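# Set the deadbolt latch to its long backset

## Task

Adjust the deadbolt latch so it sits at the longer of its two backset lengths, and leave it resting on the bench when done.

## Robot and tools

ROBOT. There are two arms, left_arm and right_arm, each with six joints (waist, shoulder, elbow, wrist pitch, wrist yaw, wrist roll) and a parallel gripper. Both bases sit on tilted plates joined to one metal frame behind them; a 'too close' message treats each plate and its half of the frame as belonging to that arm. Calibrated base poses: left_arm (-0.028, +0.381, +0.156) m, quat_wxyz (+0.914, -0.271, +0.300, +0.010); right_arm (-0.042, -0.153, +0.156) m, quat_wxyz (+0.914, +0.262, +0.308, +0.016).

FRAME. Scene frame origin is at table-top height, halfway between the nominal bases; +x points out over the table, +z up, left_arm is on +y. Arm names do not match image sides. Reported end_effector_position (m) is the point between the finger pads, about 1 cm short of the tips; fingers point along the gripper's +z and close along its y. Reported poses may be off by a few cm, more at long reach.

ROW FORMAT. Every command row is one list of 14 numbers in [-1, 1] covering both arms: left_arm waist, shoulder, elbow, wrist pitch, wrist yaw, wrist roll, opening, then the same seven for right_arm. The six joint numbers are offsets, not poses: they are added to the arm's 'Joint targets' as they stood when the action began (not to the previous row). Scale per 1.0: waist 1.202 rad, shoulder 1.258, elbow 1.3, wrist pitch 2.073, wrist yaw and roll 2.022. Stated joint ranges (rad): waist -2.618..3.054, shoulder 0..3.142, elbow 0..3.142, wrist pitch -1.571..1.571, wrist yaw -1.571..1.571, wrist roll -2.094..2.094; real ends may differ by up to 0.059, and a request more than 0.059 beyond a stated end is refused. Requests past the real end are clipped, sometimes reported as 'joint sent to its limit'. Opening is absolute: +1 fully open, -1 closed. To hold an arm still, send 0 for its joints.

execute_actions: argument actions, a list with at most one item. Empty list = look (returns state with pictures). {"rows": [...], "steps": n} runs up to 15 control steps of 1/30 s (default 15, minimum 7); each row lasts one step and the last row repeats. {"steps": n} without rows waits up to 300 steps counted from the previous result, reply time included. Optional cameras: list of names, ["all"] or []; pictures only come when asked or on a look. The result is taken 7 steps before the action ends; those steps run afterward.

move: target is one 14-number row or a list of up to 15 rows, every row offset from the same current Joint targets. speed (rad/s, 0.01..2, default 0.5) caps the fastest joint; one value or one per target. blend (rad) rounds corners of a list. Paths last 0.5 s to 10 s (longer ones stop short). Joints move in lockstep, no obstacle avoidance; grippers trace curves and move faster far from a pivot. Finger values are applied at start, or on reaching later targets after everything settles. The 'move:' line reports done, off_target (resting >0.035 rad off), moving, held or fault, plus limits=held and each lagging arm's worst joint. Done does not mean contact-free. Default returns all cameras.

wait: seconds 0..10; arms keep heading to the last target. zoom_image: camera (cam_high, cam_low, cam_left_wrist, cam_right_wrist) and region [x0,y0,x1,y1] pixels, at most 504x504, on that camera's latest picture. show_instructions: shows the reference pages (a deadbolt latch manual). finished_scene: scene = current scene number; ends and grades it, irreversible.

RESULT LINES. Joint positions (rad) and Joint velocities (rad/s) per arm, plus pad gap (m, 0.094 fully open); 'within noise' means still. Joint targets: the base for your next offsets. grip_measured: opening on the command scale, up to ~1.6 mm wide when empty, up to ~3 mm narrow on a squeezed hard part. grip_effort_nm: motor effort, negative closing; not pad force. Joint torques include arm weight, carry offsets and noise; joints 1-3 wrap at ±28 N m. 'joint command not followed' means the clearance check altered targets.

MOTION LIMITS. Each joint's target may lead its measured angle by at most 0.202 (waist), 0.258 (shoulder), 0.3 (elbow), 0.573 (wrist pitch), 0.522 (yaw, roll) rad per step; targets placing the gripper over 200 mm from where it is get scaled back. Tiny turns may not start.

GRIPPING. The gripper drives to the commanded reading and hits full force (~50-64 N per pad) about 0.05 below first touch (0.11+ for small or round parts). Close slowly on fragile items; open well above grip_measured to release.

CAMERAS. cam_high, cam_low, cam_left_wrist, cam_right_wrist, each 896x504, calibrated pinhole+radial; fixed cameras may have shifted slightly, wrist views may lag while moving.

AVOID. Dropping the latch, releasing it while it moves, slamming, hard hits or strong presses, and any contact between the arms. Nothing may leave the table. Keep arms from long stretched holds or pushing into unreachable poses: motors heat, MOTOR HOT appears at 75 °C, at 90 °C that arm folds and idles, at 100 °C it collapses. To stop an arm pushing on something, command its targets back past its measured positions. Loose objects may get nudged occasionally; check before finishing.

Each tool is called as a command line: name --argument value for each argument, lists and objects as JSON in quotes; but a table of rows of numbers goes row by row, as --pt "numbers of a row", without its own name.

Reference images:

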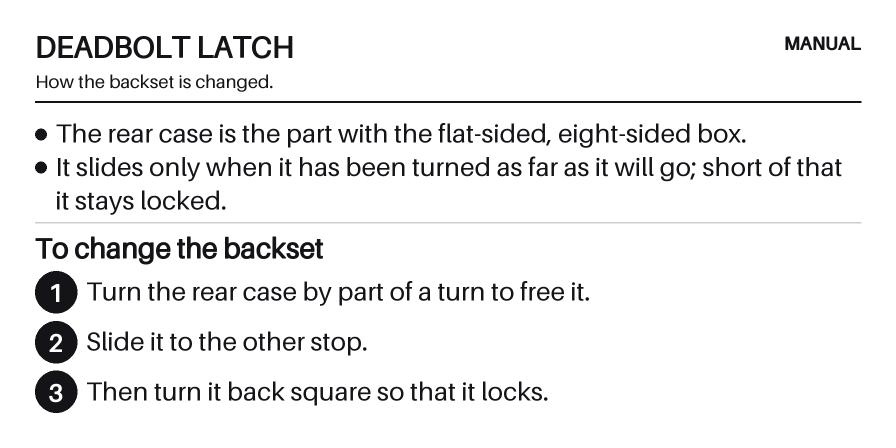

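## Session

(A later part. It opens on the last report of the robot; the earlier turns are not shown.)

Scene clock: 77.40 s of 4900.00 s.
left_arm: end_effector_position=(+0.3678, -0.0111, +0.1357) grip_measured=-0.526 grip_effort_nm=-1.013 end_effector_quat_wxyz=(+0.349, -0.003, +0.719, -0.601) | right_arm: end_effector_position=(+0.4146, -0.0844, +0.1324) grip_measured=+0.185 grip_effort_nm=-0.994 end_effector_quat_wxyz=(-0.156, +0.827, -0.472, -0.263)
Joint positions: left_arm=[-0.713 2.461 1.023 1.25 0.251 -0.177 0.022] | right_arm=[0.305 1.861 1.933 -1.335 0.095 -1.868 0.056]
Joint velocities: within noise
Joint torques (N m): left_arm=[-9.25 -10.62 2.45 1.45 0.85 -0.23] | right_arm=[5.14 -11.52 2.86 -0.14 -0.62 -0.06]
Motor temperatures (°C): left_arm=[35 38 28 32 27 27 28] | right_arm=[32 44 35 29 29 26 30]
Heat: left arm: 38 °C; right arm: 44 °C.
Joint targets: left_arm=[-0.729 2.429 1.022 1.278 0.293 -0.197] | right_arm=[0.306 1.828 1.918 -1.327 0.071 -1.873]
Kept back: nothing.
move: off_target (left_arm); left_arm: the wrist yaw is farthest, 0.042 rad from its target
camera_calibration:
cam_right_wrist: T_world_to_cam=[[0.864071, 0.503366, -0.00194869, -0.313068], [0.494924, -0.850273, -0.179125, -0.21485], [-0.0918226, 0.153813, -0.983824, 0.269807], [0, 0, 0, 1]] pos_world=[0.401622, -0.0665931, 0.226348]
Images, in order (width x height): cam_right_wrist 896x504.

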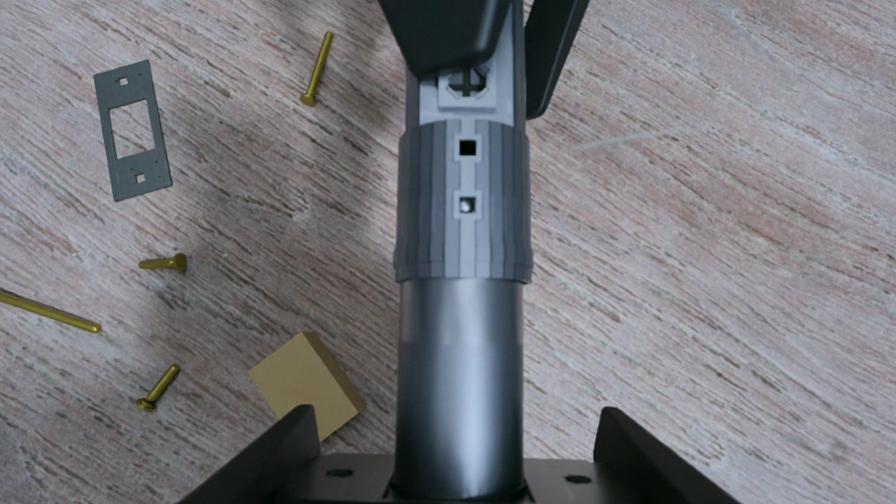

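execute_actions --actions '[{"rows":[[0,0,0,0,0,0.01,-0.5,0,0,0,0,0,0,0.0],[0,0,0,0,0,0.01,-0.46,0,0,0,0,0,0,0.0],[0,0,0,0,0,0.01,-0.42,0,0,0,0,0,0,0.0],[0,0,0,0,0,0.01,-0.36,0,0,0,0,0,0,0.0],[0,0,0,0,0,0.01,-0.28,0,0,0,0,0,0,0.0],[0,0,0,0,0,0.01,-0.18,0,0,0,0,0,0,0.0],[0,0,0,0,0,0.01,-0.05,0,0,0,0,0,0,0.0],[0,0,0,0,0,0.01,0.1,0,0,0,0,0,0,0.0]],"steps":15}]'

move --pt "0.022 -0.111 -0.22 0.07 0.013 0 0.1 0 0 0 0 0 0 0.0" --pt "0.33 -0.72 -0.1 -0.434 0 0.4 0.1 0 0 0 0 0 0 0.0" --speed '[0.3,1.2]' --blend '[0.05,0]'

Scene clock: 78.23 s of 4900.00 s.
left_arm: end_effector_position=(+0.3682, -0.0110, +0.1393) grip_measured=-0.002 grip_effort_nm=-0.217 end_effector_quat_wxyz=(+0.352, -0.002, +0.713, -0.606) | right_arm: end_effector_position=(+0.4150, -0.0847, +0.1320) grip_measured=+0.185 grip_effort_nm=-0.979 end_effector_quat_wxyz=(-0.156, +0.827, -0.473, -0.262)
Joint positions: left_arm=[-0.713 2.461 1.023 1.26 0.265 -0.177 0.047] | right_arm=[0.304 1.861 1.933 -1.334 0.095 -1.869 0.056]
Joint velocities: left_arm=[-0.002 -0.012 -0.012 0.037 0.095 0.007 0.222] | right_arm=[within noise]
Joint torques (N m): left_arm=[-9.29 -10.54 2.51 1.27 0.63 0.03] | right_arm=[5.22 -11.51 2.88 -0.18 -0.62 -0.06]
Motor temperatures (°C): left_arm=[35 38 28 32 27 27 28] | right_arm=[32 44 35 29 29 26 30]
Heat: left arm: 38 °C; right arm: 44 °C.
Joint targets: left_arm=[-0.729 2.429 1.022 1.278 0.292 -0.177] | right_arm=[0.306 1.828 1.918 -1.328 0.071 -1.873]
Steps of this call (1-17: nothing new was sent; 18-25: this action's first 8). Readings (joint positions of left_arm | right_arm):
18: [-0.713 2.461 1.023 1.250 0.251 -0.177] | [0.305 1.861 1.933 -1.336 0.095 -1.868]
19: [-0.713 2.461 1.023 1.251 0.251 -0.177] | [0.305 1.861 1.933 -1.336 0.095 -1.868]
21: [-0.713 2.461 1.023 1.254 0.254 -0.177] | [0.304 1.861 1.933 -1.335 0.095 -1.869]
25: the state above

Scene clock: 81.47 s of 4900.00 s.
left_arm: end_effector_position=(+0.4821, +0.2570, +0.1599) grip_measured=+0.098 grip_effort_nm=0.125 end_effector_quat_wxyz=(+0.479, +0.220, +0.785, -0.325) | right_arm: end_effector_position=(+0.4157, -0.0849, +0.1316) grip_measured=+0.185 grip_effort_nm=-0.989 end_effector_quat_wxyz=(-0.157, +0.826, -0.474, -0.261)
Joint positions: left_arm=[-0.33 1.538 0.885 0.385 0.283 0.622 0.052] | right_arm=[0.302 1.861 1.933 -1.331 0.095 -1.869 0.056]
Joint velocities: within noise
Joint torques (N m): left_arm=[-4.6 -8.42 4.74 1.01 0.53 0.11] | right_arm=[5.29 -11.52 2.86 -0.18 -0.62 -0.06]
Motor temperatures (°C): left_arm=[35 38 28 32 27 27 27] | right_arm=[32 44 34 29 29 26 30]
Heat: left arm: 38 °C; right arm: 44 °C.
Joint targets: left_arm=[-0.333 1.523 0.892 0.378 0.293 0.631] | right_arm=[0.306 1.828 1.918 -1.327 0.071 -1.873]
Kept back: nothing.
move: done
camera_calibration:
cam_left_wrist: T_world_to_cam=[[-0.6655, -0.692758, 0.277842, 0.456049], [-0.654306, 0.362345, -0.66377, 0.365472], [0.359157, -0.623532, -0.694416, 0.183943], [0, 0, 0, 1]] pos_world=[0.476567, 0.298199, 0.243613]
cam_right_wrist: T_world_to_cam=[[0.866023, 0.500004, -0.000290418, -0.31508], [0.492031, -0.852317, -0.177371, -0.215094], [-0.0889337, 0.153464, -0.984144, 0.268049], [0, 0, 0, 1]] pos_world=[0.402538, -0.0669229, 0.225556]

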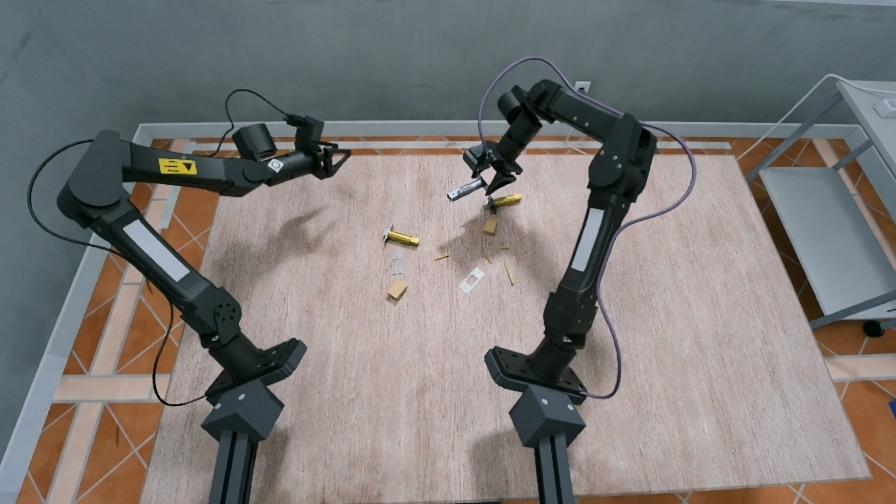

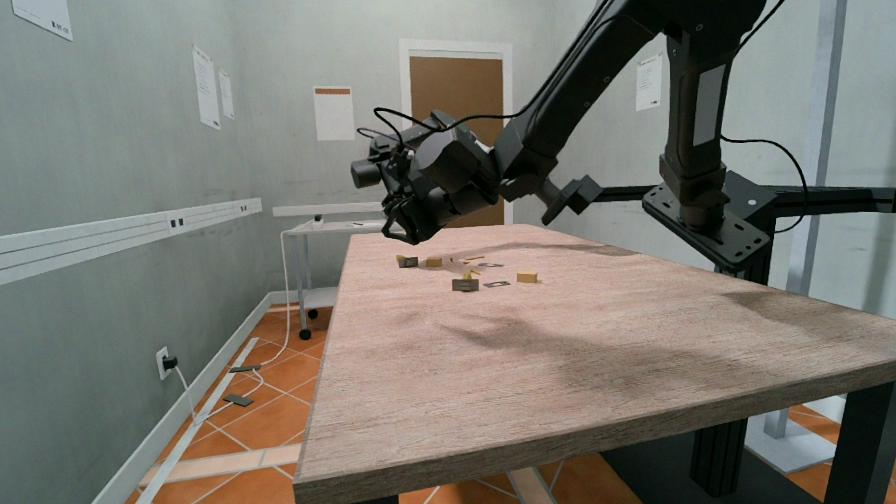

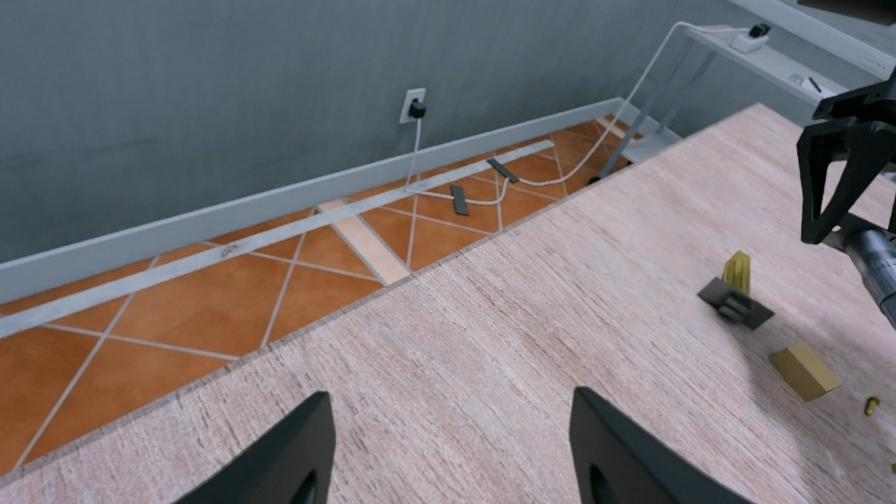

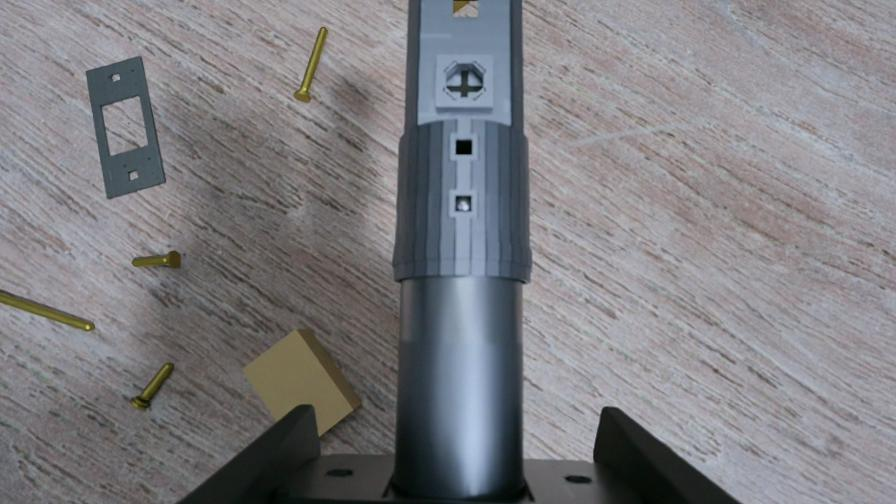

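move --target '[0,0,0,0,0,0,0.1,0.1281,-0.1335,-0.4985,0.4573,0.133,0.3328,0.0]' --speed 0.9 --cameras '["cam_right_wrist"]'

move --target '[0,-0.3,0,0,0,0,0.1,0.0749,0,-0.5615,0.492,0.1088,0.2967,0.0]' --speed 0.8 --cameras '["cam_right_wrist","cam_low","cam_high"]'

zoom_image --camera "cam_low" --region '[400, 200, 500, 300]'

Scene clock: 85.13 s of 4900.00 s.
left_arm: end_effector_position=(+0.4819, +0.2570, +0.1598) grip_measured=+0.098 grip_effort_nm=0.115 end_effector_quat_wxyz=(+0.478, +0.220, +0.785, -0.325) | right_arm: end_effector_position=(+0.4325, -0.0241, +0.0887) grip_measured=+0.185 grip_effort_nm=-0.984 end_effector_quat_wxyz=(-0.217, +0.600, -0.762, -0.110)
Joint positions: left_arm=[-0.33 1.538 0.885 0.384 0.283 0.623 0.052] | right_arm=[0.434 1.692 1.281 -0.399 0.348 -1.212 0.056]
Joint velocities: within noise
Joint torques (N m): left_arm=[-4.55 -8.44 4.74 1.03 0.53 0.11] | right_arm=[6.99 -9.73 3.07 0.68 -0.34 0.11]
Motor temperatures (°C): left_arm=[34 37 28 32 27 27 27] | right_arm=[32 45 34 29 29 26 30]
Heat: left arm: 37 °C; right arm: 45 °C.
Joint targets: left_arm=[-0.333 1.523 0.892 0.378 0.293 0.631] | right_arm=[0.460 1.660 1.270 -0.380 0.340 -1.200]
Kept back: nothing.
move: done
camera_calibration:
cam_right_wrist: T_world_to_cam=[[0.962123, -0.260539, 0.0802361, -0.427126], [-0.257821, -0.965247, -0.0427313, 0.130456], [0.0885808, 0.0204262, -0.99586, 0.13904], [0, 0, 0, 1]] pos_world=[0.432266, 0.0117993, 0.17831]
Images, in order (width x height): cam_right_wrist 896x504.

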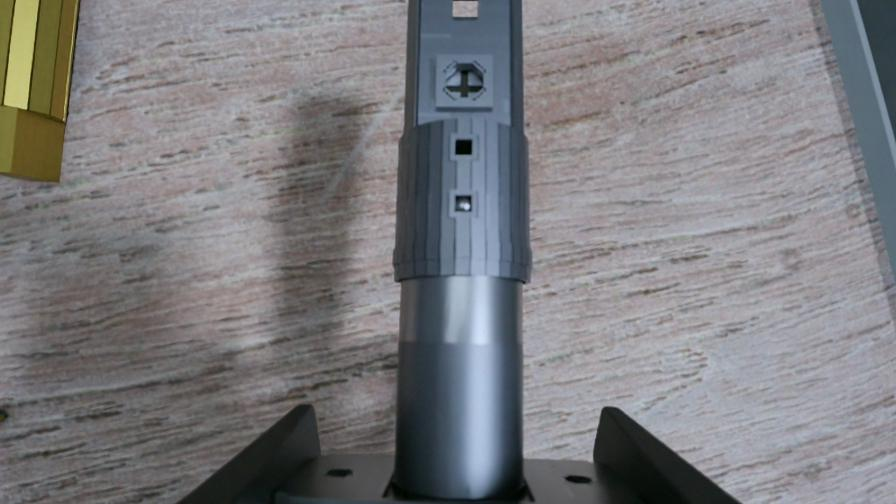

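Scene clock: 87.30 s of 4900.00 s.
left_arm: end_effector_position=(+0.5115, +0.3629, +0.2893) grip_measured=+0.098 grip_effort_nm=0.115 end_effector_quat_wxyz=(+0.620, +0.162, +0.727, -0.247) | right_arm: end_effector_position=(+0.3320, -0.0101, +0.0456) grip_measured=+0.185 grip_effort_nm=-0.984 end_effector_quat_wxyz=(+0.281, -0.273, +0.917, +0.075)
Joint positions: left_arm=[-0.33 1.167 0.885 0.377 0.283 0.624 0.052] | right_arm=[0.526 1.686 0.546 0.615 0.561 -0.612 0.056]
Joint velocities: within noise
Joint torques (N m): left_arm=[-2.86 -7.64 5.86 1.27 0.49 0.08] | right_arm=[5.96 -6.9 1.72 1.06 -0.22 0.11]
Motor temperatures (°C): left_arm=[34 37 28 32 27 27 27] | right_arm=[32 44 34 30 29 26 30]
Heat: left arm: 37 °C; right arm: 44 °C.
Joint targets: left_arm=[-0.333 1.146 0.892 0.378 0.293 0.632] | right_arm=[0.550 1.660 0.539 0.641 0.559 -0.601]
Kept back: nothing.
move: done
camera_calibration:
cam_right_wrist: T_world_to_cam=[[0.54103, -0.840996, 0.0035661, -0.185873], [-0.831317, -0.535436, -0.149064, 0.315829], [0.127272, 0.0776836, -0.988821, 0.0921333], [0, 0, 0, 1]] pos_world=[0.351391, 0.00563051, 0.138845]
Images, in order (width x height): cam_high 896x504, cam_low 896x504, cam_right_wrist 896x504.

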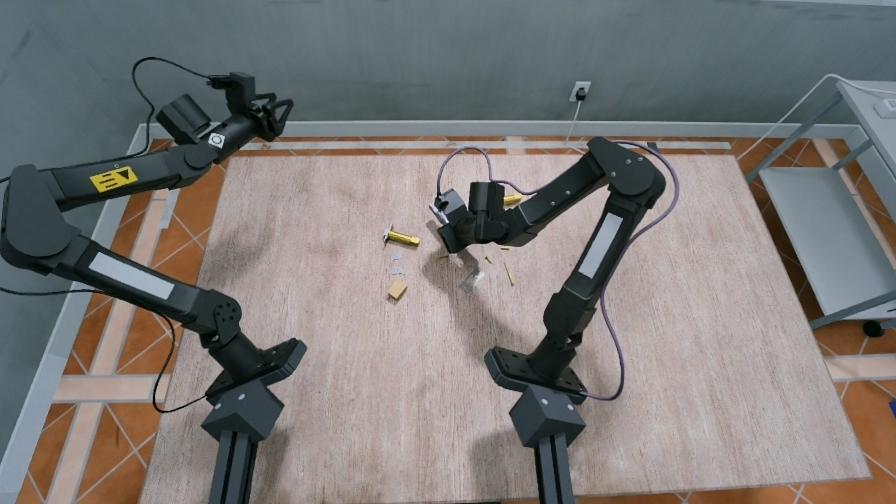

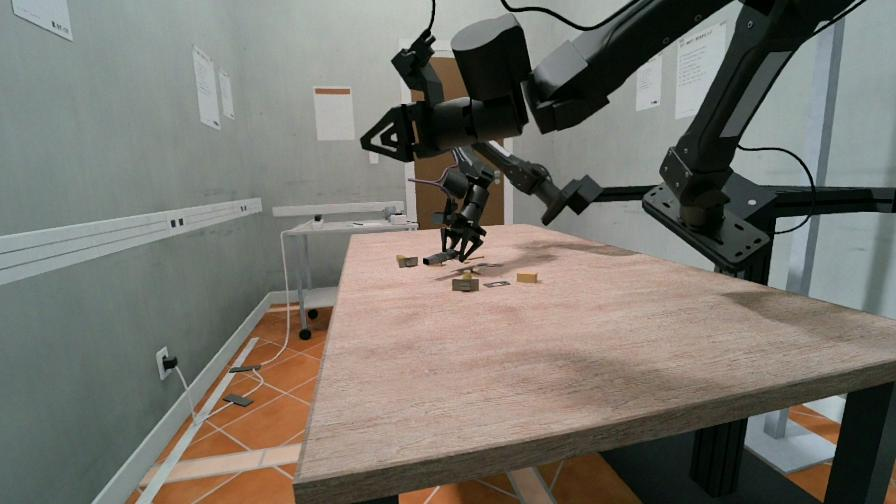

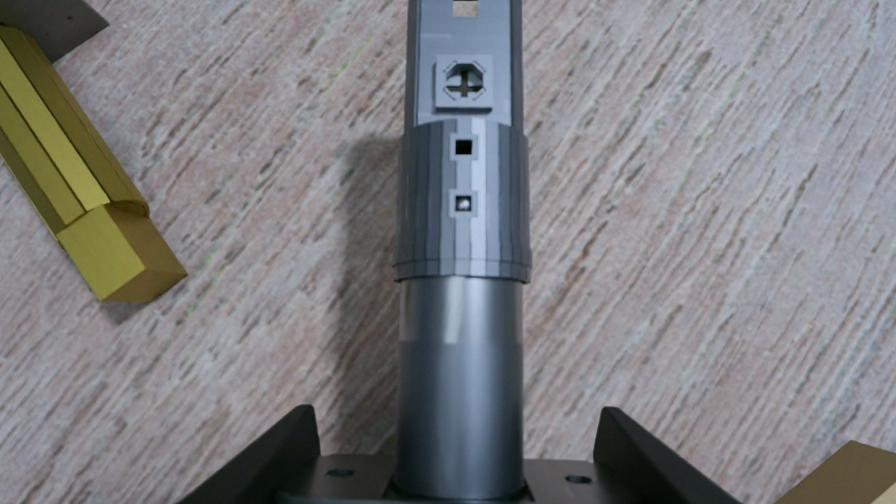

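Scaled by 5.040 from the camera's 896x504 image, which has a finer 1280x720 frame.

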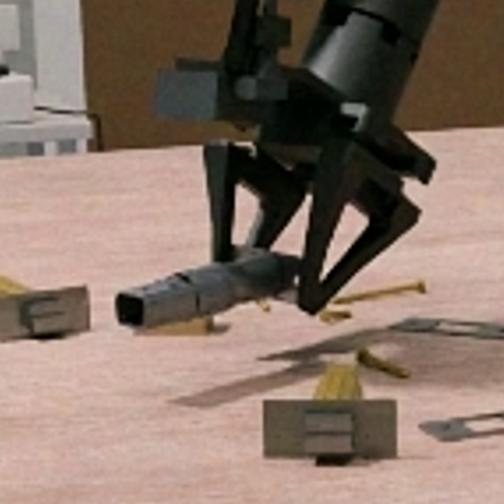

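move --target '[0,0,0,0,0,0,0.1,-0.0559,0.1412,0.0548,0.0559,-0.0297,-0.0087,0.0]' --speed 0.2 --cameras '["cam_right_wrist","cam_low"]'

zoom_image --camera "cam_low" --region '[410, 220, 490, 290]'

Scene clock: 89.37 s of 4900.00 s.
left_arm: end_effector_position=(+0.5115, +0.3629, +0.2893) grip_measured=+0.098 grip_effort_nm=0.120 end_effector_quat_wxyz=(+0.620, +0.162, +0.727, -0.247) | right_arm: end_effector_position=(+0.3399, +0.0002, +0.0194) grip_measured=+0.185 grip_effort_nm=-0.984 end_effector_quat_wxyz=(+0.282, -0.258, +0.921, +0.076)
Joint positions: left_arm=[-0.33 1.167 0.885 0.377 0.283 0.624 0.052] | right_arm=[0.48 1.827 0.594 0.73 0.527 -0.611 0.056]
Joint velocities: within noise
Joint torques (N m): left_arm=[-2.86 -7.61 5.9 1.27 0.49 0.09] | right_arm=[4.74 -4.55 3.17 1.05 -0.52 -0.08]
Motor temperatures (°C): left_arm=[34 37 28 32 27 27 27] | right_arm=[32 43 34 30 29 26 30]
Heat: left arm: 37 °C; right arm: 43 °C.
Joint targets: left_arm=[-0.333 1.146 0.892 0.378 0.293 0.631] | right_arm=[0.483 1.838 0.611 0.756 0.499 -0.618]
Kept back: nothing.
move: done
camera_calibration:
cam_right_wrist: T_world_to_cam=[[0.514865, -0.857248, -0.00632389, -0.172304], [-0.847814, -0.508078, -0.151881, 0.329648], [0.126986, 0.0835594, -0.988379, 0.064526], [0, 0, 0, 1]] pos_world=[0.36, 0.0143882, 0.112754]
Images, in order (width x height): cam_low 896x504, cam_right_wrist 896x504.

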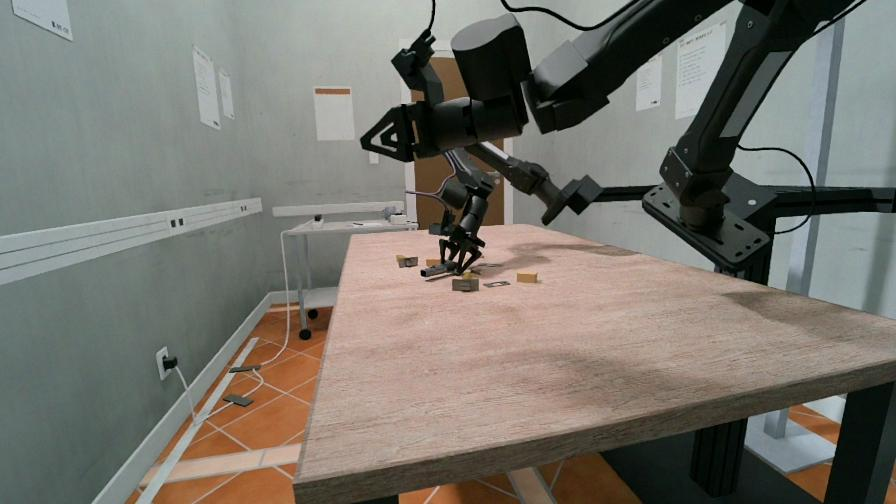

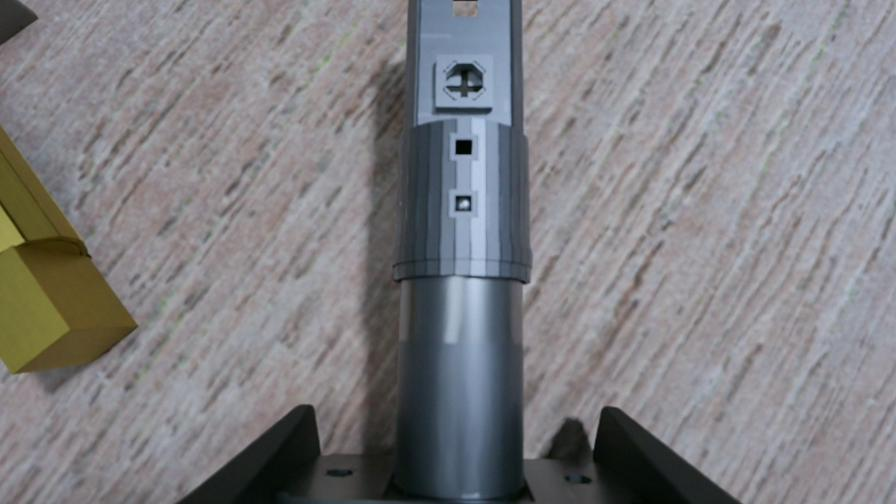

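Scaled by 6.300 from the camera's 896x504 image, which has a finer 1280x720 frame.

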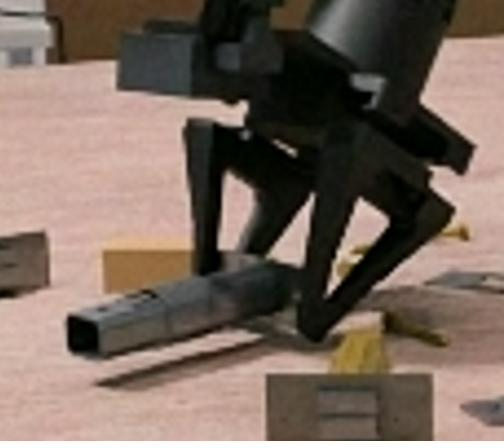

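move --target '[0,0,0,0,0,0,0.1,-0.0291,0.0108,-0.0385,-0.0217,0.0148,0.0173,0.0]' --speed 0.15 --cameras '["cam_right_wrist","cam_low"]'

zoom_image --camera "cam_low" --region '[410, 220, 490, 290]'

Scene clock: 91.40 s of 4900.00 s.
left_arm: end_effector_position=(+0.5115, +0.3629, +0.2893) grip_measured=+0.098 grip_effort_nm=0.110 end_effector_quat_wxyz=(+0.620, +0.163, +0.727, -0.247) | right_arm: end_effector_position=(+0.3372, -0.0057, +0.0143) grip_measured=+0.185 grip_effort_nm=-0.984 end_effector_quat_wxyz=(+0.278, -0.248, +0.925, +0.074)
Joint positions: left_arm=[-0.33 1.167 0.885 0.377 0.283 0.624 0.052] | right_arm=[0.462 1.829 0.58 0.748 0.523 -0.599 0.056]
Joint velocities: within noise
Joint torques (N m): left_arm=[-2.8 -7.57 5.91 1.29 0.49 0.1] | right_arm=[3.41 -3.66 0.06 0.41 -0.14 0.16]
Motor temperatures (°C): left_arm=[34 36 28 32 27 27 27] | right_arm=[32 43 34 30 29 26 30]
Heat: left arm: 36 °C; right arm: 43 °C.
Joint targets: left_arm=[-0.333 1.146 0.892 0.378 0.293 0.632] | right_arm=[0.448 1.851 0.561 0.711 0.529 -0.583]
Kept back: nothing.
move: off_target (right_arm); right_arm: the wrist pitch is farthest, 0.037 rad from its target
camera_calibration:
cam_right_wrist: T_world_to_cam=[[0.496518, -0.867951, -0.0114602, -0.169751], [-0.859875, -0.490007, -0.14321, 0.327601], [0.118684, 0.0809607, -0.989626, 0.0631188], [0, 0, 0, 1]] pos_world=[0.358489, 0.0080813, 0.107434]
Images, in order (width x height): cam_low 896x504, cam_right_wrist 896x504.

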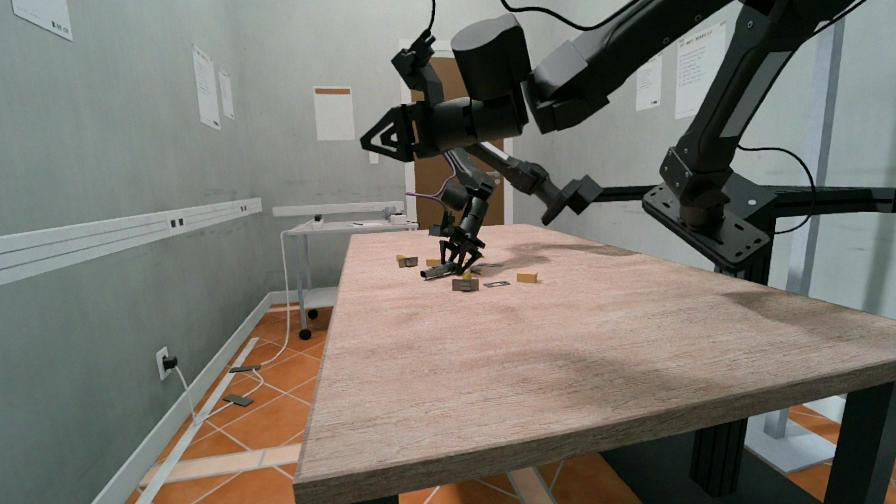

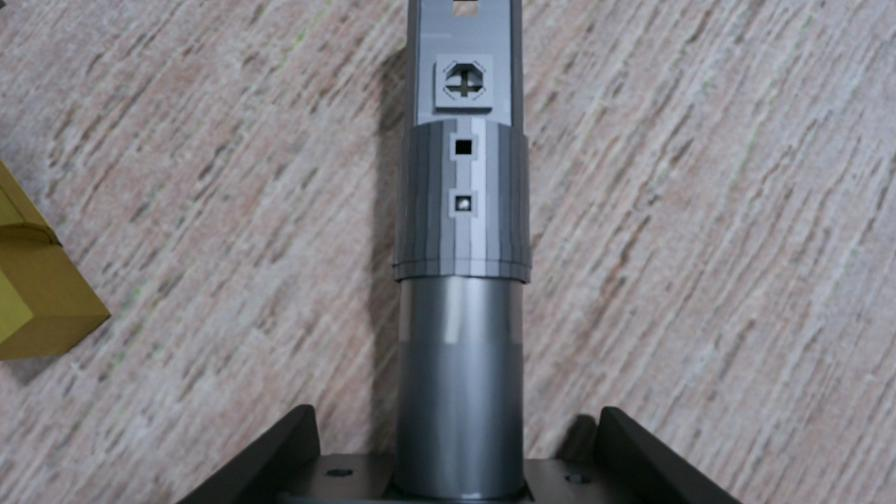

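Scaled by 6.300 from the camera's 896x504 image, which has a finer 1280x720 frame.

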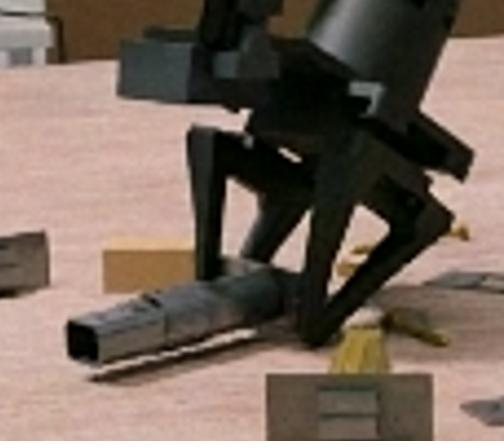

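execute_actions --actions '[{"rows":[[0,0,0,0,0,0,0.1,0,0,0,0,0,0,0.17],[0,0,0,0,0,0,0.1,0,0,0,0,0,0,0.18],[0,0,0,0,0,0,0.1,0,0,0,0,0,0,0.185],[0,0,0,0,0,0,0.1,0,0,0,0,0,0,0.19],[0,0,0,0,0,0,0.1,0,0,0,0,0,0,0.195],[0,0,0,0,0,0,0.1,0,0,0,0,0,0,0.20],[0,0,0,0,0,0,0.1,0,0,0,0,0,0,0.205],[0,0,0,0,0,0,0.1,0,0,0,0,0,0,0.21],[0,0,0,0,0,0,0.1,0,0,0,0,0,0,0.215],[0,0,0,0,0,0,0.1,0,0,0,0,0,0,0.22],[0,0,0,0,0,0,0.1,0,0,0,0,0,0,0.23],[0,0,0,0,0,0,0.1,0,0,0,0,0,0,0.25],[0,0,0,0,0,0,0.1,0,0,0,0,0,0,0.28],[0,0,0,0,0,0,0.1,0,0,0,0,0,0,0.32],[0,0,0,0,0,0,0.1,0,0,0,0,0,0,0.4]],"steps":15}]'

wait --seconds 0.8 --cameras '["cam_low","cam_right_wrist"]'

zoom_image --camera "cam_low" --region '[410, 220, 490, 290]'

Scene clock: 92.23 s of 4900.00 s.
left_arm: end_effector_position=(+0.5115, +0.3629, +0.2893) grip_measured=+0.098 grip_effort_nm=0.115 end_effector_quat_wxyz=(+0.620, +0.163, +0.727, -0.247) | right_arm: end_effector_position=(+0.3372, -0.0056, +0.0144) grip_measured=+0.212 grip_effort_nm=-0.193 end_effector_quat_wxyz=(+0.279, -0.248, +0.925, +0.075)
Joint positions: left_arm=[-0.33 1.167 0.885 0.377 0.283 0.624 0.052] | right_arm=[0.462 1.829 0.58 0.748 0.522 -0.599 0.057]
Joint velocities: left_arm=[within noise] | right_arm=[-0.007 -0.002 -0.012 -0.037 0.037 0.022 0.005]
Joint torques (N m): left_arm=[-2.78 -7.61 5.86 1.29 0.47 0.07] | right_arm=[3.43 -3.69 0.06 0.42 -0.11 0.16]
Motor temperatures (°C): left_arm=[33 36 28 32 27 27 27] | right_arm=[32 42 34 30 29 26 30]
Heat: left arm: 36 °C; right arm: 42 °C.
Joint targets: left_arm=[-0.333 1.146 0.892 0.378 0.293 0.632] | right_arm=[0.448 1.851 0.561 0.712 0.529 -0.583]
Steps of this call (1-17: nothing new was sent; 18-25: this action's first 8). Readings (joint positions of left_arm | right_arm):
18: [-0.330 1.167 0.885 0.377 0.283 0.624] | [0.462 1.829 0.580 0.748 0.523 -0.599]
19: [-0.330 1.167 0.885 0.377 0.283 0.624] | [0.462 1.829 0.580 0.748 0.523 -0.599]
21: [-0.330 1.167 0.885 0.377 0.283 0.624] | [0.462 1.829 0.580 0.748 0.523 -0.599]
25: the state above

Scene clock: 93.27 s of 4900.00 s.
left_arm: end_effector_position=(+0.5115, +0.3629, +0.2893) grip_measured=+0.098 grip_effort_nm=0.120 end_effector_quat_wxyz=(+0.620, +0.163, +0.727, -0.247) | right_arm: end_effector_position=(+0.3372, -0.0051, +0.0146) grip_measured=+0.398 grip_effort_nm=0.164 end_effector_quat_wxyz=(+0.279, -0.248, +0.925, +0.076)
Joint positions: left_arm=[-0.33 1.167 0.885 0.377 0.283 0.624 0.052] | right_arm=[0.462 1.829 0.58 0.748 0.519 -0.599 0.066]
Joint velocities: within noise
Joint torques (N m): left_arm=[-2.78 -7.61 5.74 1.29 0.47 0.08] | right_arm=[3.4 -3.66 0.08 0.42 -0.09 0.15]
Motor temperatures (°C): left_arm=[33 36 28 32 27 27 27] | right_arm=[32 42 34 30 29 26 30]
Heat: left arm: 36 °C; right arm: 42 °C.
Joint targets: left_arm=[-0.333 1.146 0.892 0.378 0.293 0.632] | right_arm=[0.448 1.851 0.561 0.712 0.529 -0.583]
Steps of this call (1-7: your previous action's last 7; 8-15: toward your last target; 16-31: nothing new was sent). Readings (joint positions of left_arm | right_arm):
1: [-0.330 1.167 0.885 0.377 0.283 0.624] | [0.462 1.829 0.580 0.748 0.522 -0.599]
2: [-0.330 1.167 0.885 0.377 0.283 0.624] | [0.462 1.829 0.580 0.748 0.522 -0.599]
4: [-0.330 1.167 0.885 0.377 0.283 0.624] | [0.462 1.829 0.580 0.748 0.521 -0.599]
8: [-0.330 1.167 0.885 0.377 0.283 0.624] | [0.462 1.829 0.580 0.748 0.519 -0.599]
31: the state above
All arms were judged still, so your last target was given up. Each gripper or tool keeps its last command.
camera_calibration:
cam_right_wrist: T_world_to_cam=[[0.497811, -0.867172, -0.0140425, -0.169628], [-0.859032, -0.49078, -0.145597, 0.327756], [0.119366, 0.0845428, -0.989244, 0.0630904], [0, 0, 0, 1]] pos_world=[0.358465, 0.00842567, 0.10775]
Images, in order (width x height): cam_low 896x504, cam_right_wrist 896x504.

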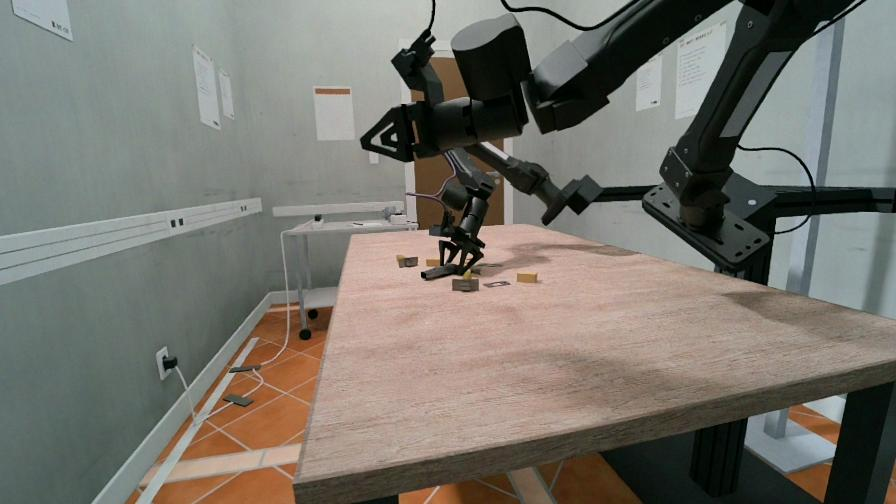

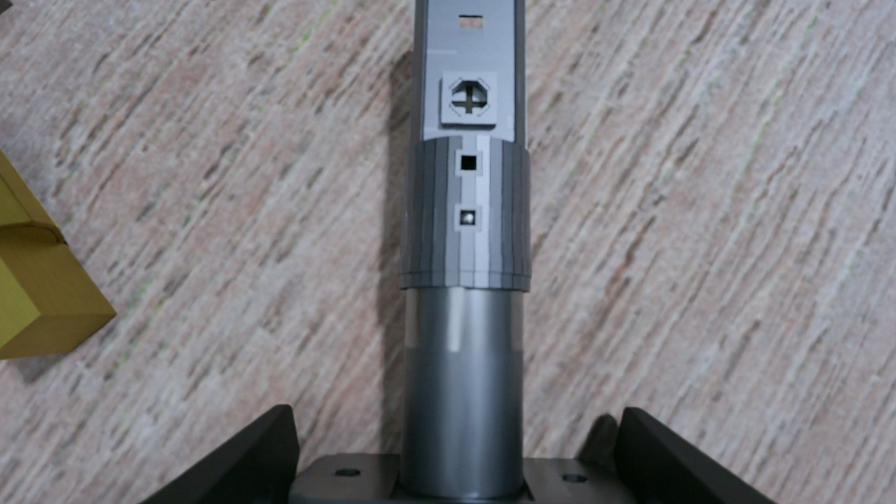

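Scaled by 6.300 from the camera's 896x504 image, which has a finer 1280x720 frame.

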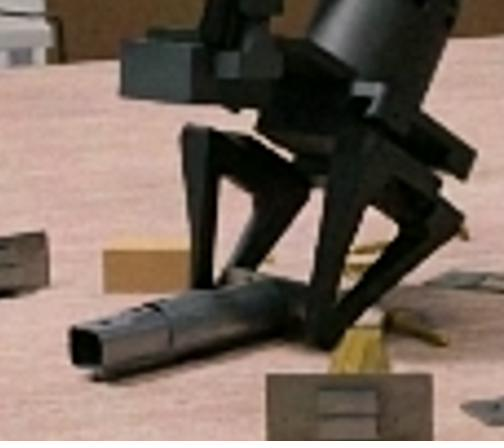

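move --pt "0 0 0 0 0 0 0.1 0.09 -0.16 -0.0185 -0.0347 0.0163 -0.005 0.7" --pt "0 0 0 0 0 0 0.1 0.168 -0.3665 -0.1162 -0.1307 0.0549 0.0163 0.7" --speed '[0.25,0.5]' --blend '[0.05,0]'

zoom_image --camera "cam_right_wrist" --region '[300, 0, 560, 300]'

zoom_image --camera "cam_low" --region '[410, 220, 490, 290]'

Scene clock: 96.37 s of 4900.00 s.
left_arm: end_effector_position=(+0.5115, +0.3629, +0.2893) grip_measured=+0.098 grip_effort_nm=0.115 end_effector_quat_wxyz=(+0.620, +0.163, +0.727, -0.247) | right_arm: end_effector_position=(+0.3085, -0.0313, +0.0936) grip_measured=+0.698 grip_effort_nm=0.149 end_effector_quat_wxyz=(+0.297, -0.269, +0.913, +0.081)
Joint positions: left_arm=[-0.33 1.167 0.885 0.377 0.283 0.624 0.052] | right_arm=[0.632 1.405 0.423 0.455 0.635 -0.561 0.08]
Joint velocities: within noise
Joint torques (N m): left_arm=[-2.88 -7.54 5.86 1.33 0.49 0.08] | right_arm=[4.36 -4.45 2 0.67 -0.13 0.11]
Motor temperatures (°C): left_arm=[33 36 28 32 27 27 27] | right_arm=[32 41 34 30 29 26 30]
Heat: left arm: 36 °C; right arm: 41 °C.
Joint targets: left_arm=[-0.333 1.146 0.892 0.378 0.293 0.632] | right_arm=[0.650 1.390 0.410 0.440 0.640 -0.550]
Kept back: nothing.
move: done
camera_calibration:
cam_left_wrist: T_world_to_cam=[[-0.544197, -0.828281, 0.13342, 0.541957], [-0.510601, 0.200805, -0.836041, 0.467189], [0.665685, -0.523095, -0.532199, 0.089037], [0, 0, 0, 1]] pos_world=[0.474208, 0.401654, 0.365667]
cam_right_wrist: T_world_to_cam=[[0.537285, -0.843401, 0.000353205, -0.189742], [-0.829032, -0.528209, -0.183579, 0.2948], [0.155017, 0.0983416, -0.983005, 0.135794], [0, 0, 0, 1]] pos_world=[0.325294, -0.0176669, 0.187672]

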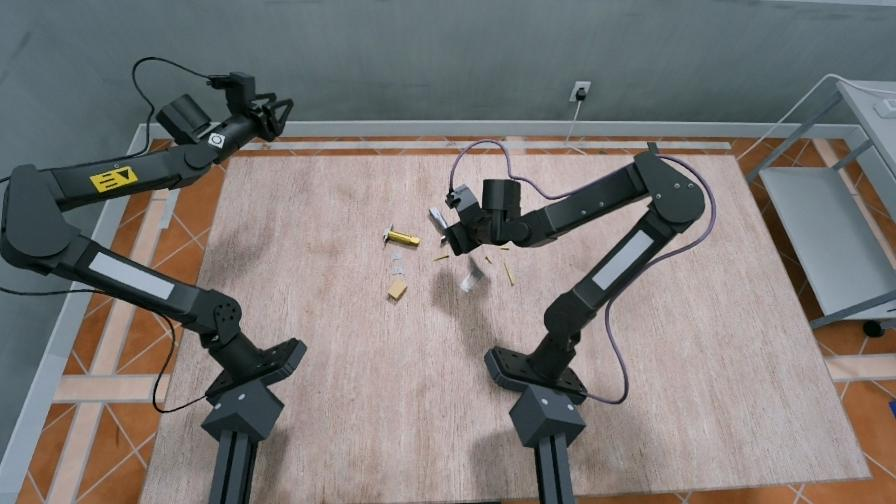

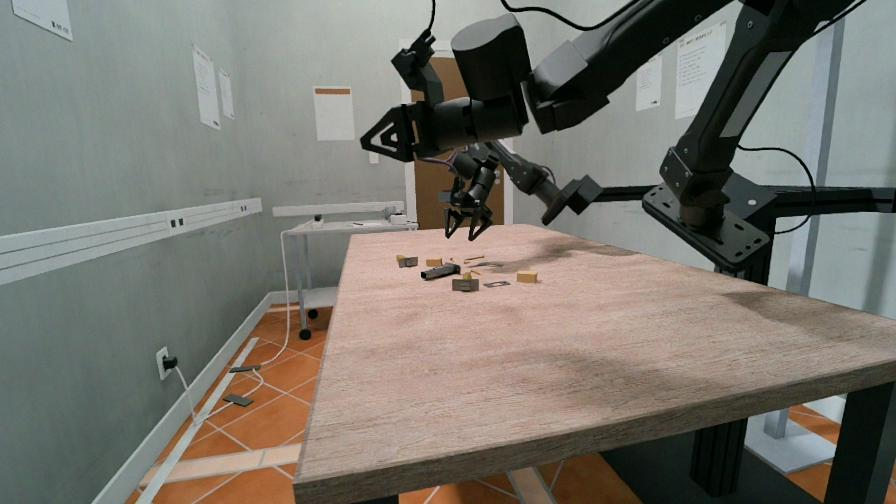

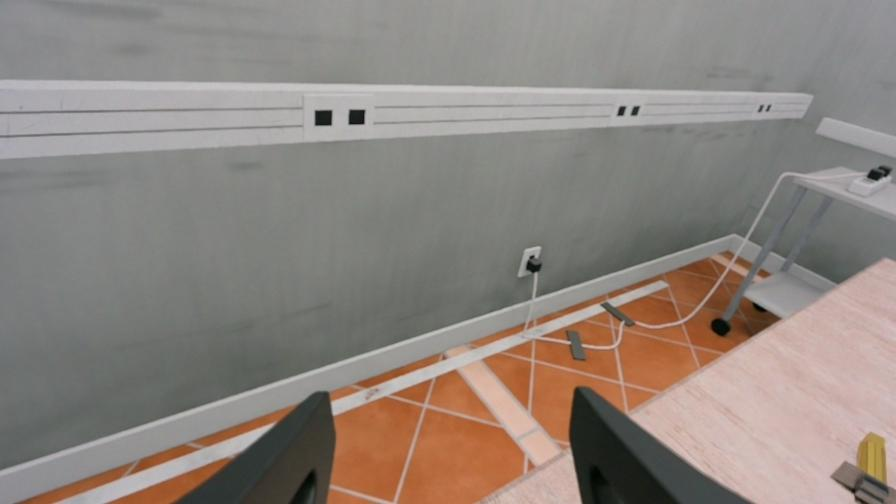

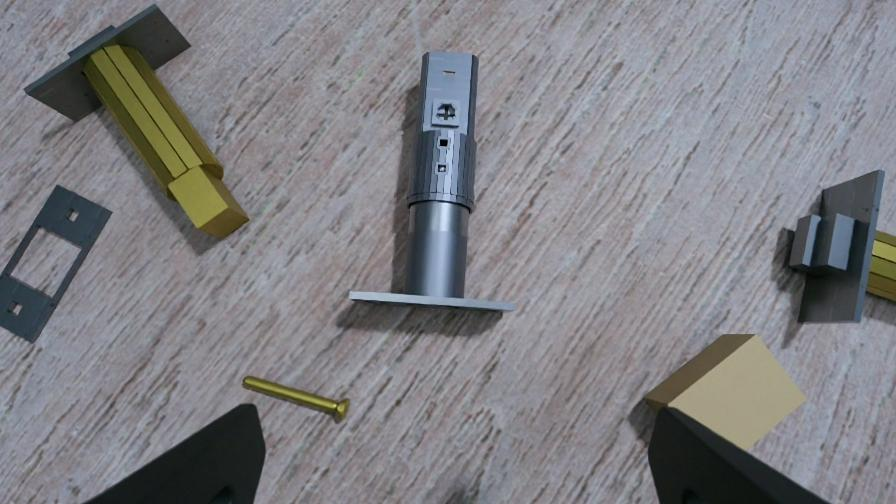

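Scaled by 1.680 from the camera's 896x504 image, which has a finer 1280x720 frame.

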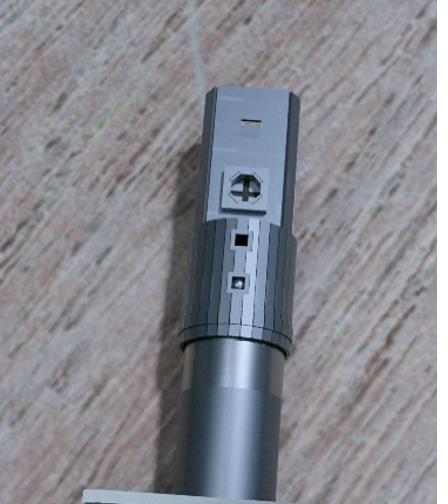

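Scaled by 6.300 from the camera's 896x504 image, which has a finer 1280x720 frame.

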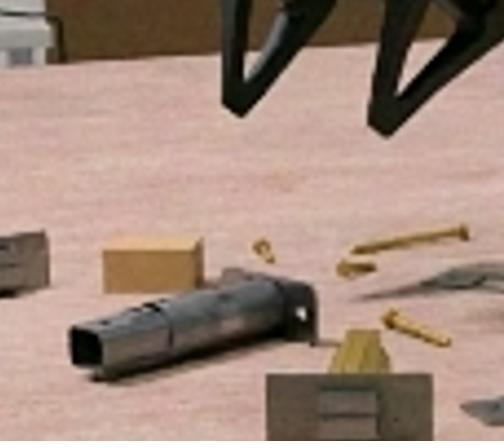

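finished_scene --scene 2

The scene is finished: the task was done.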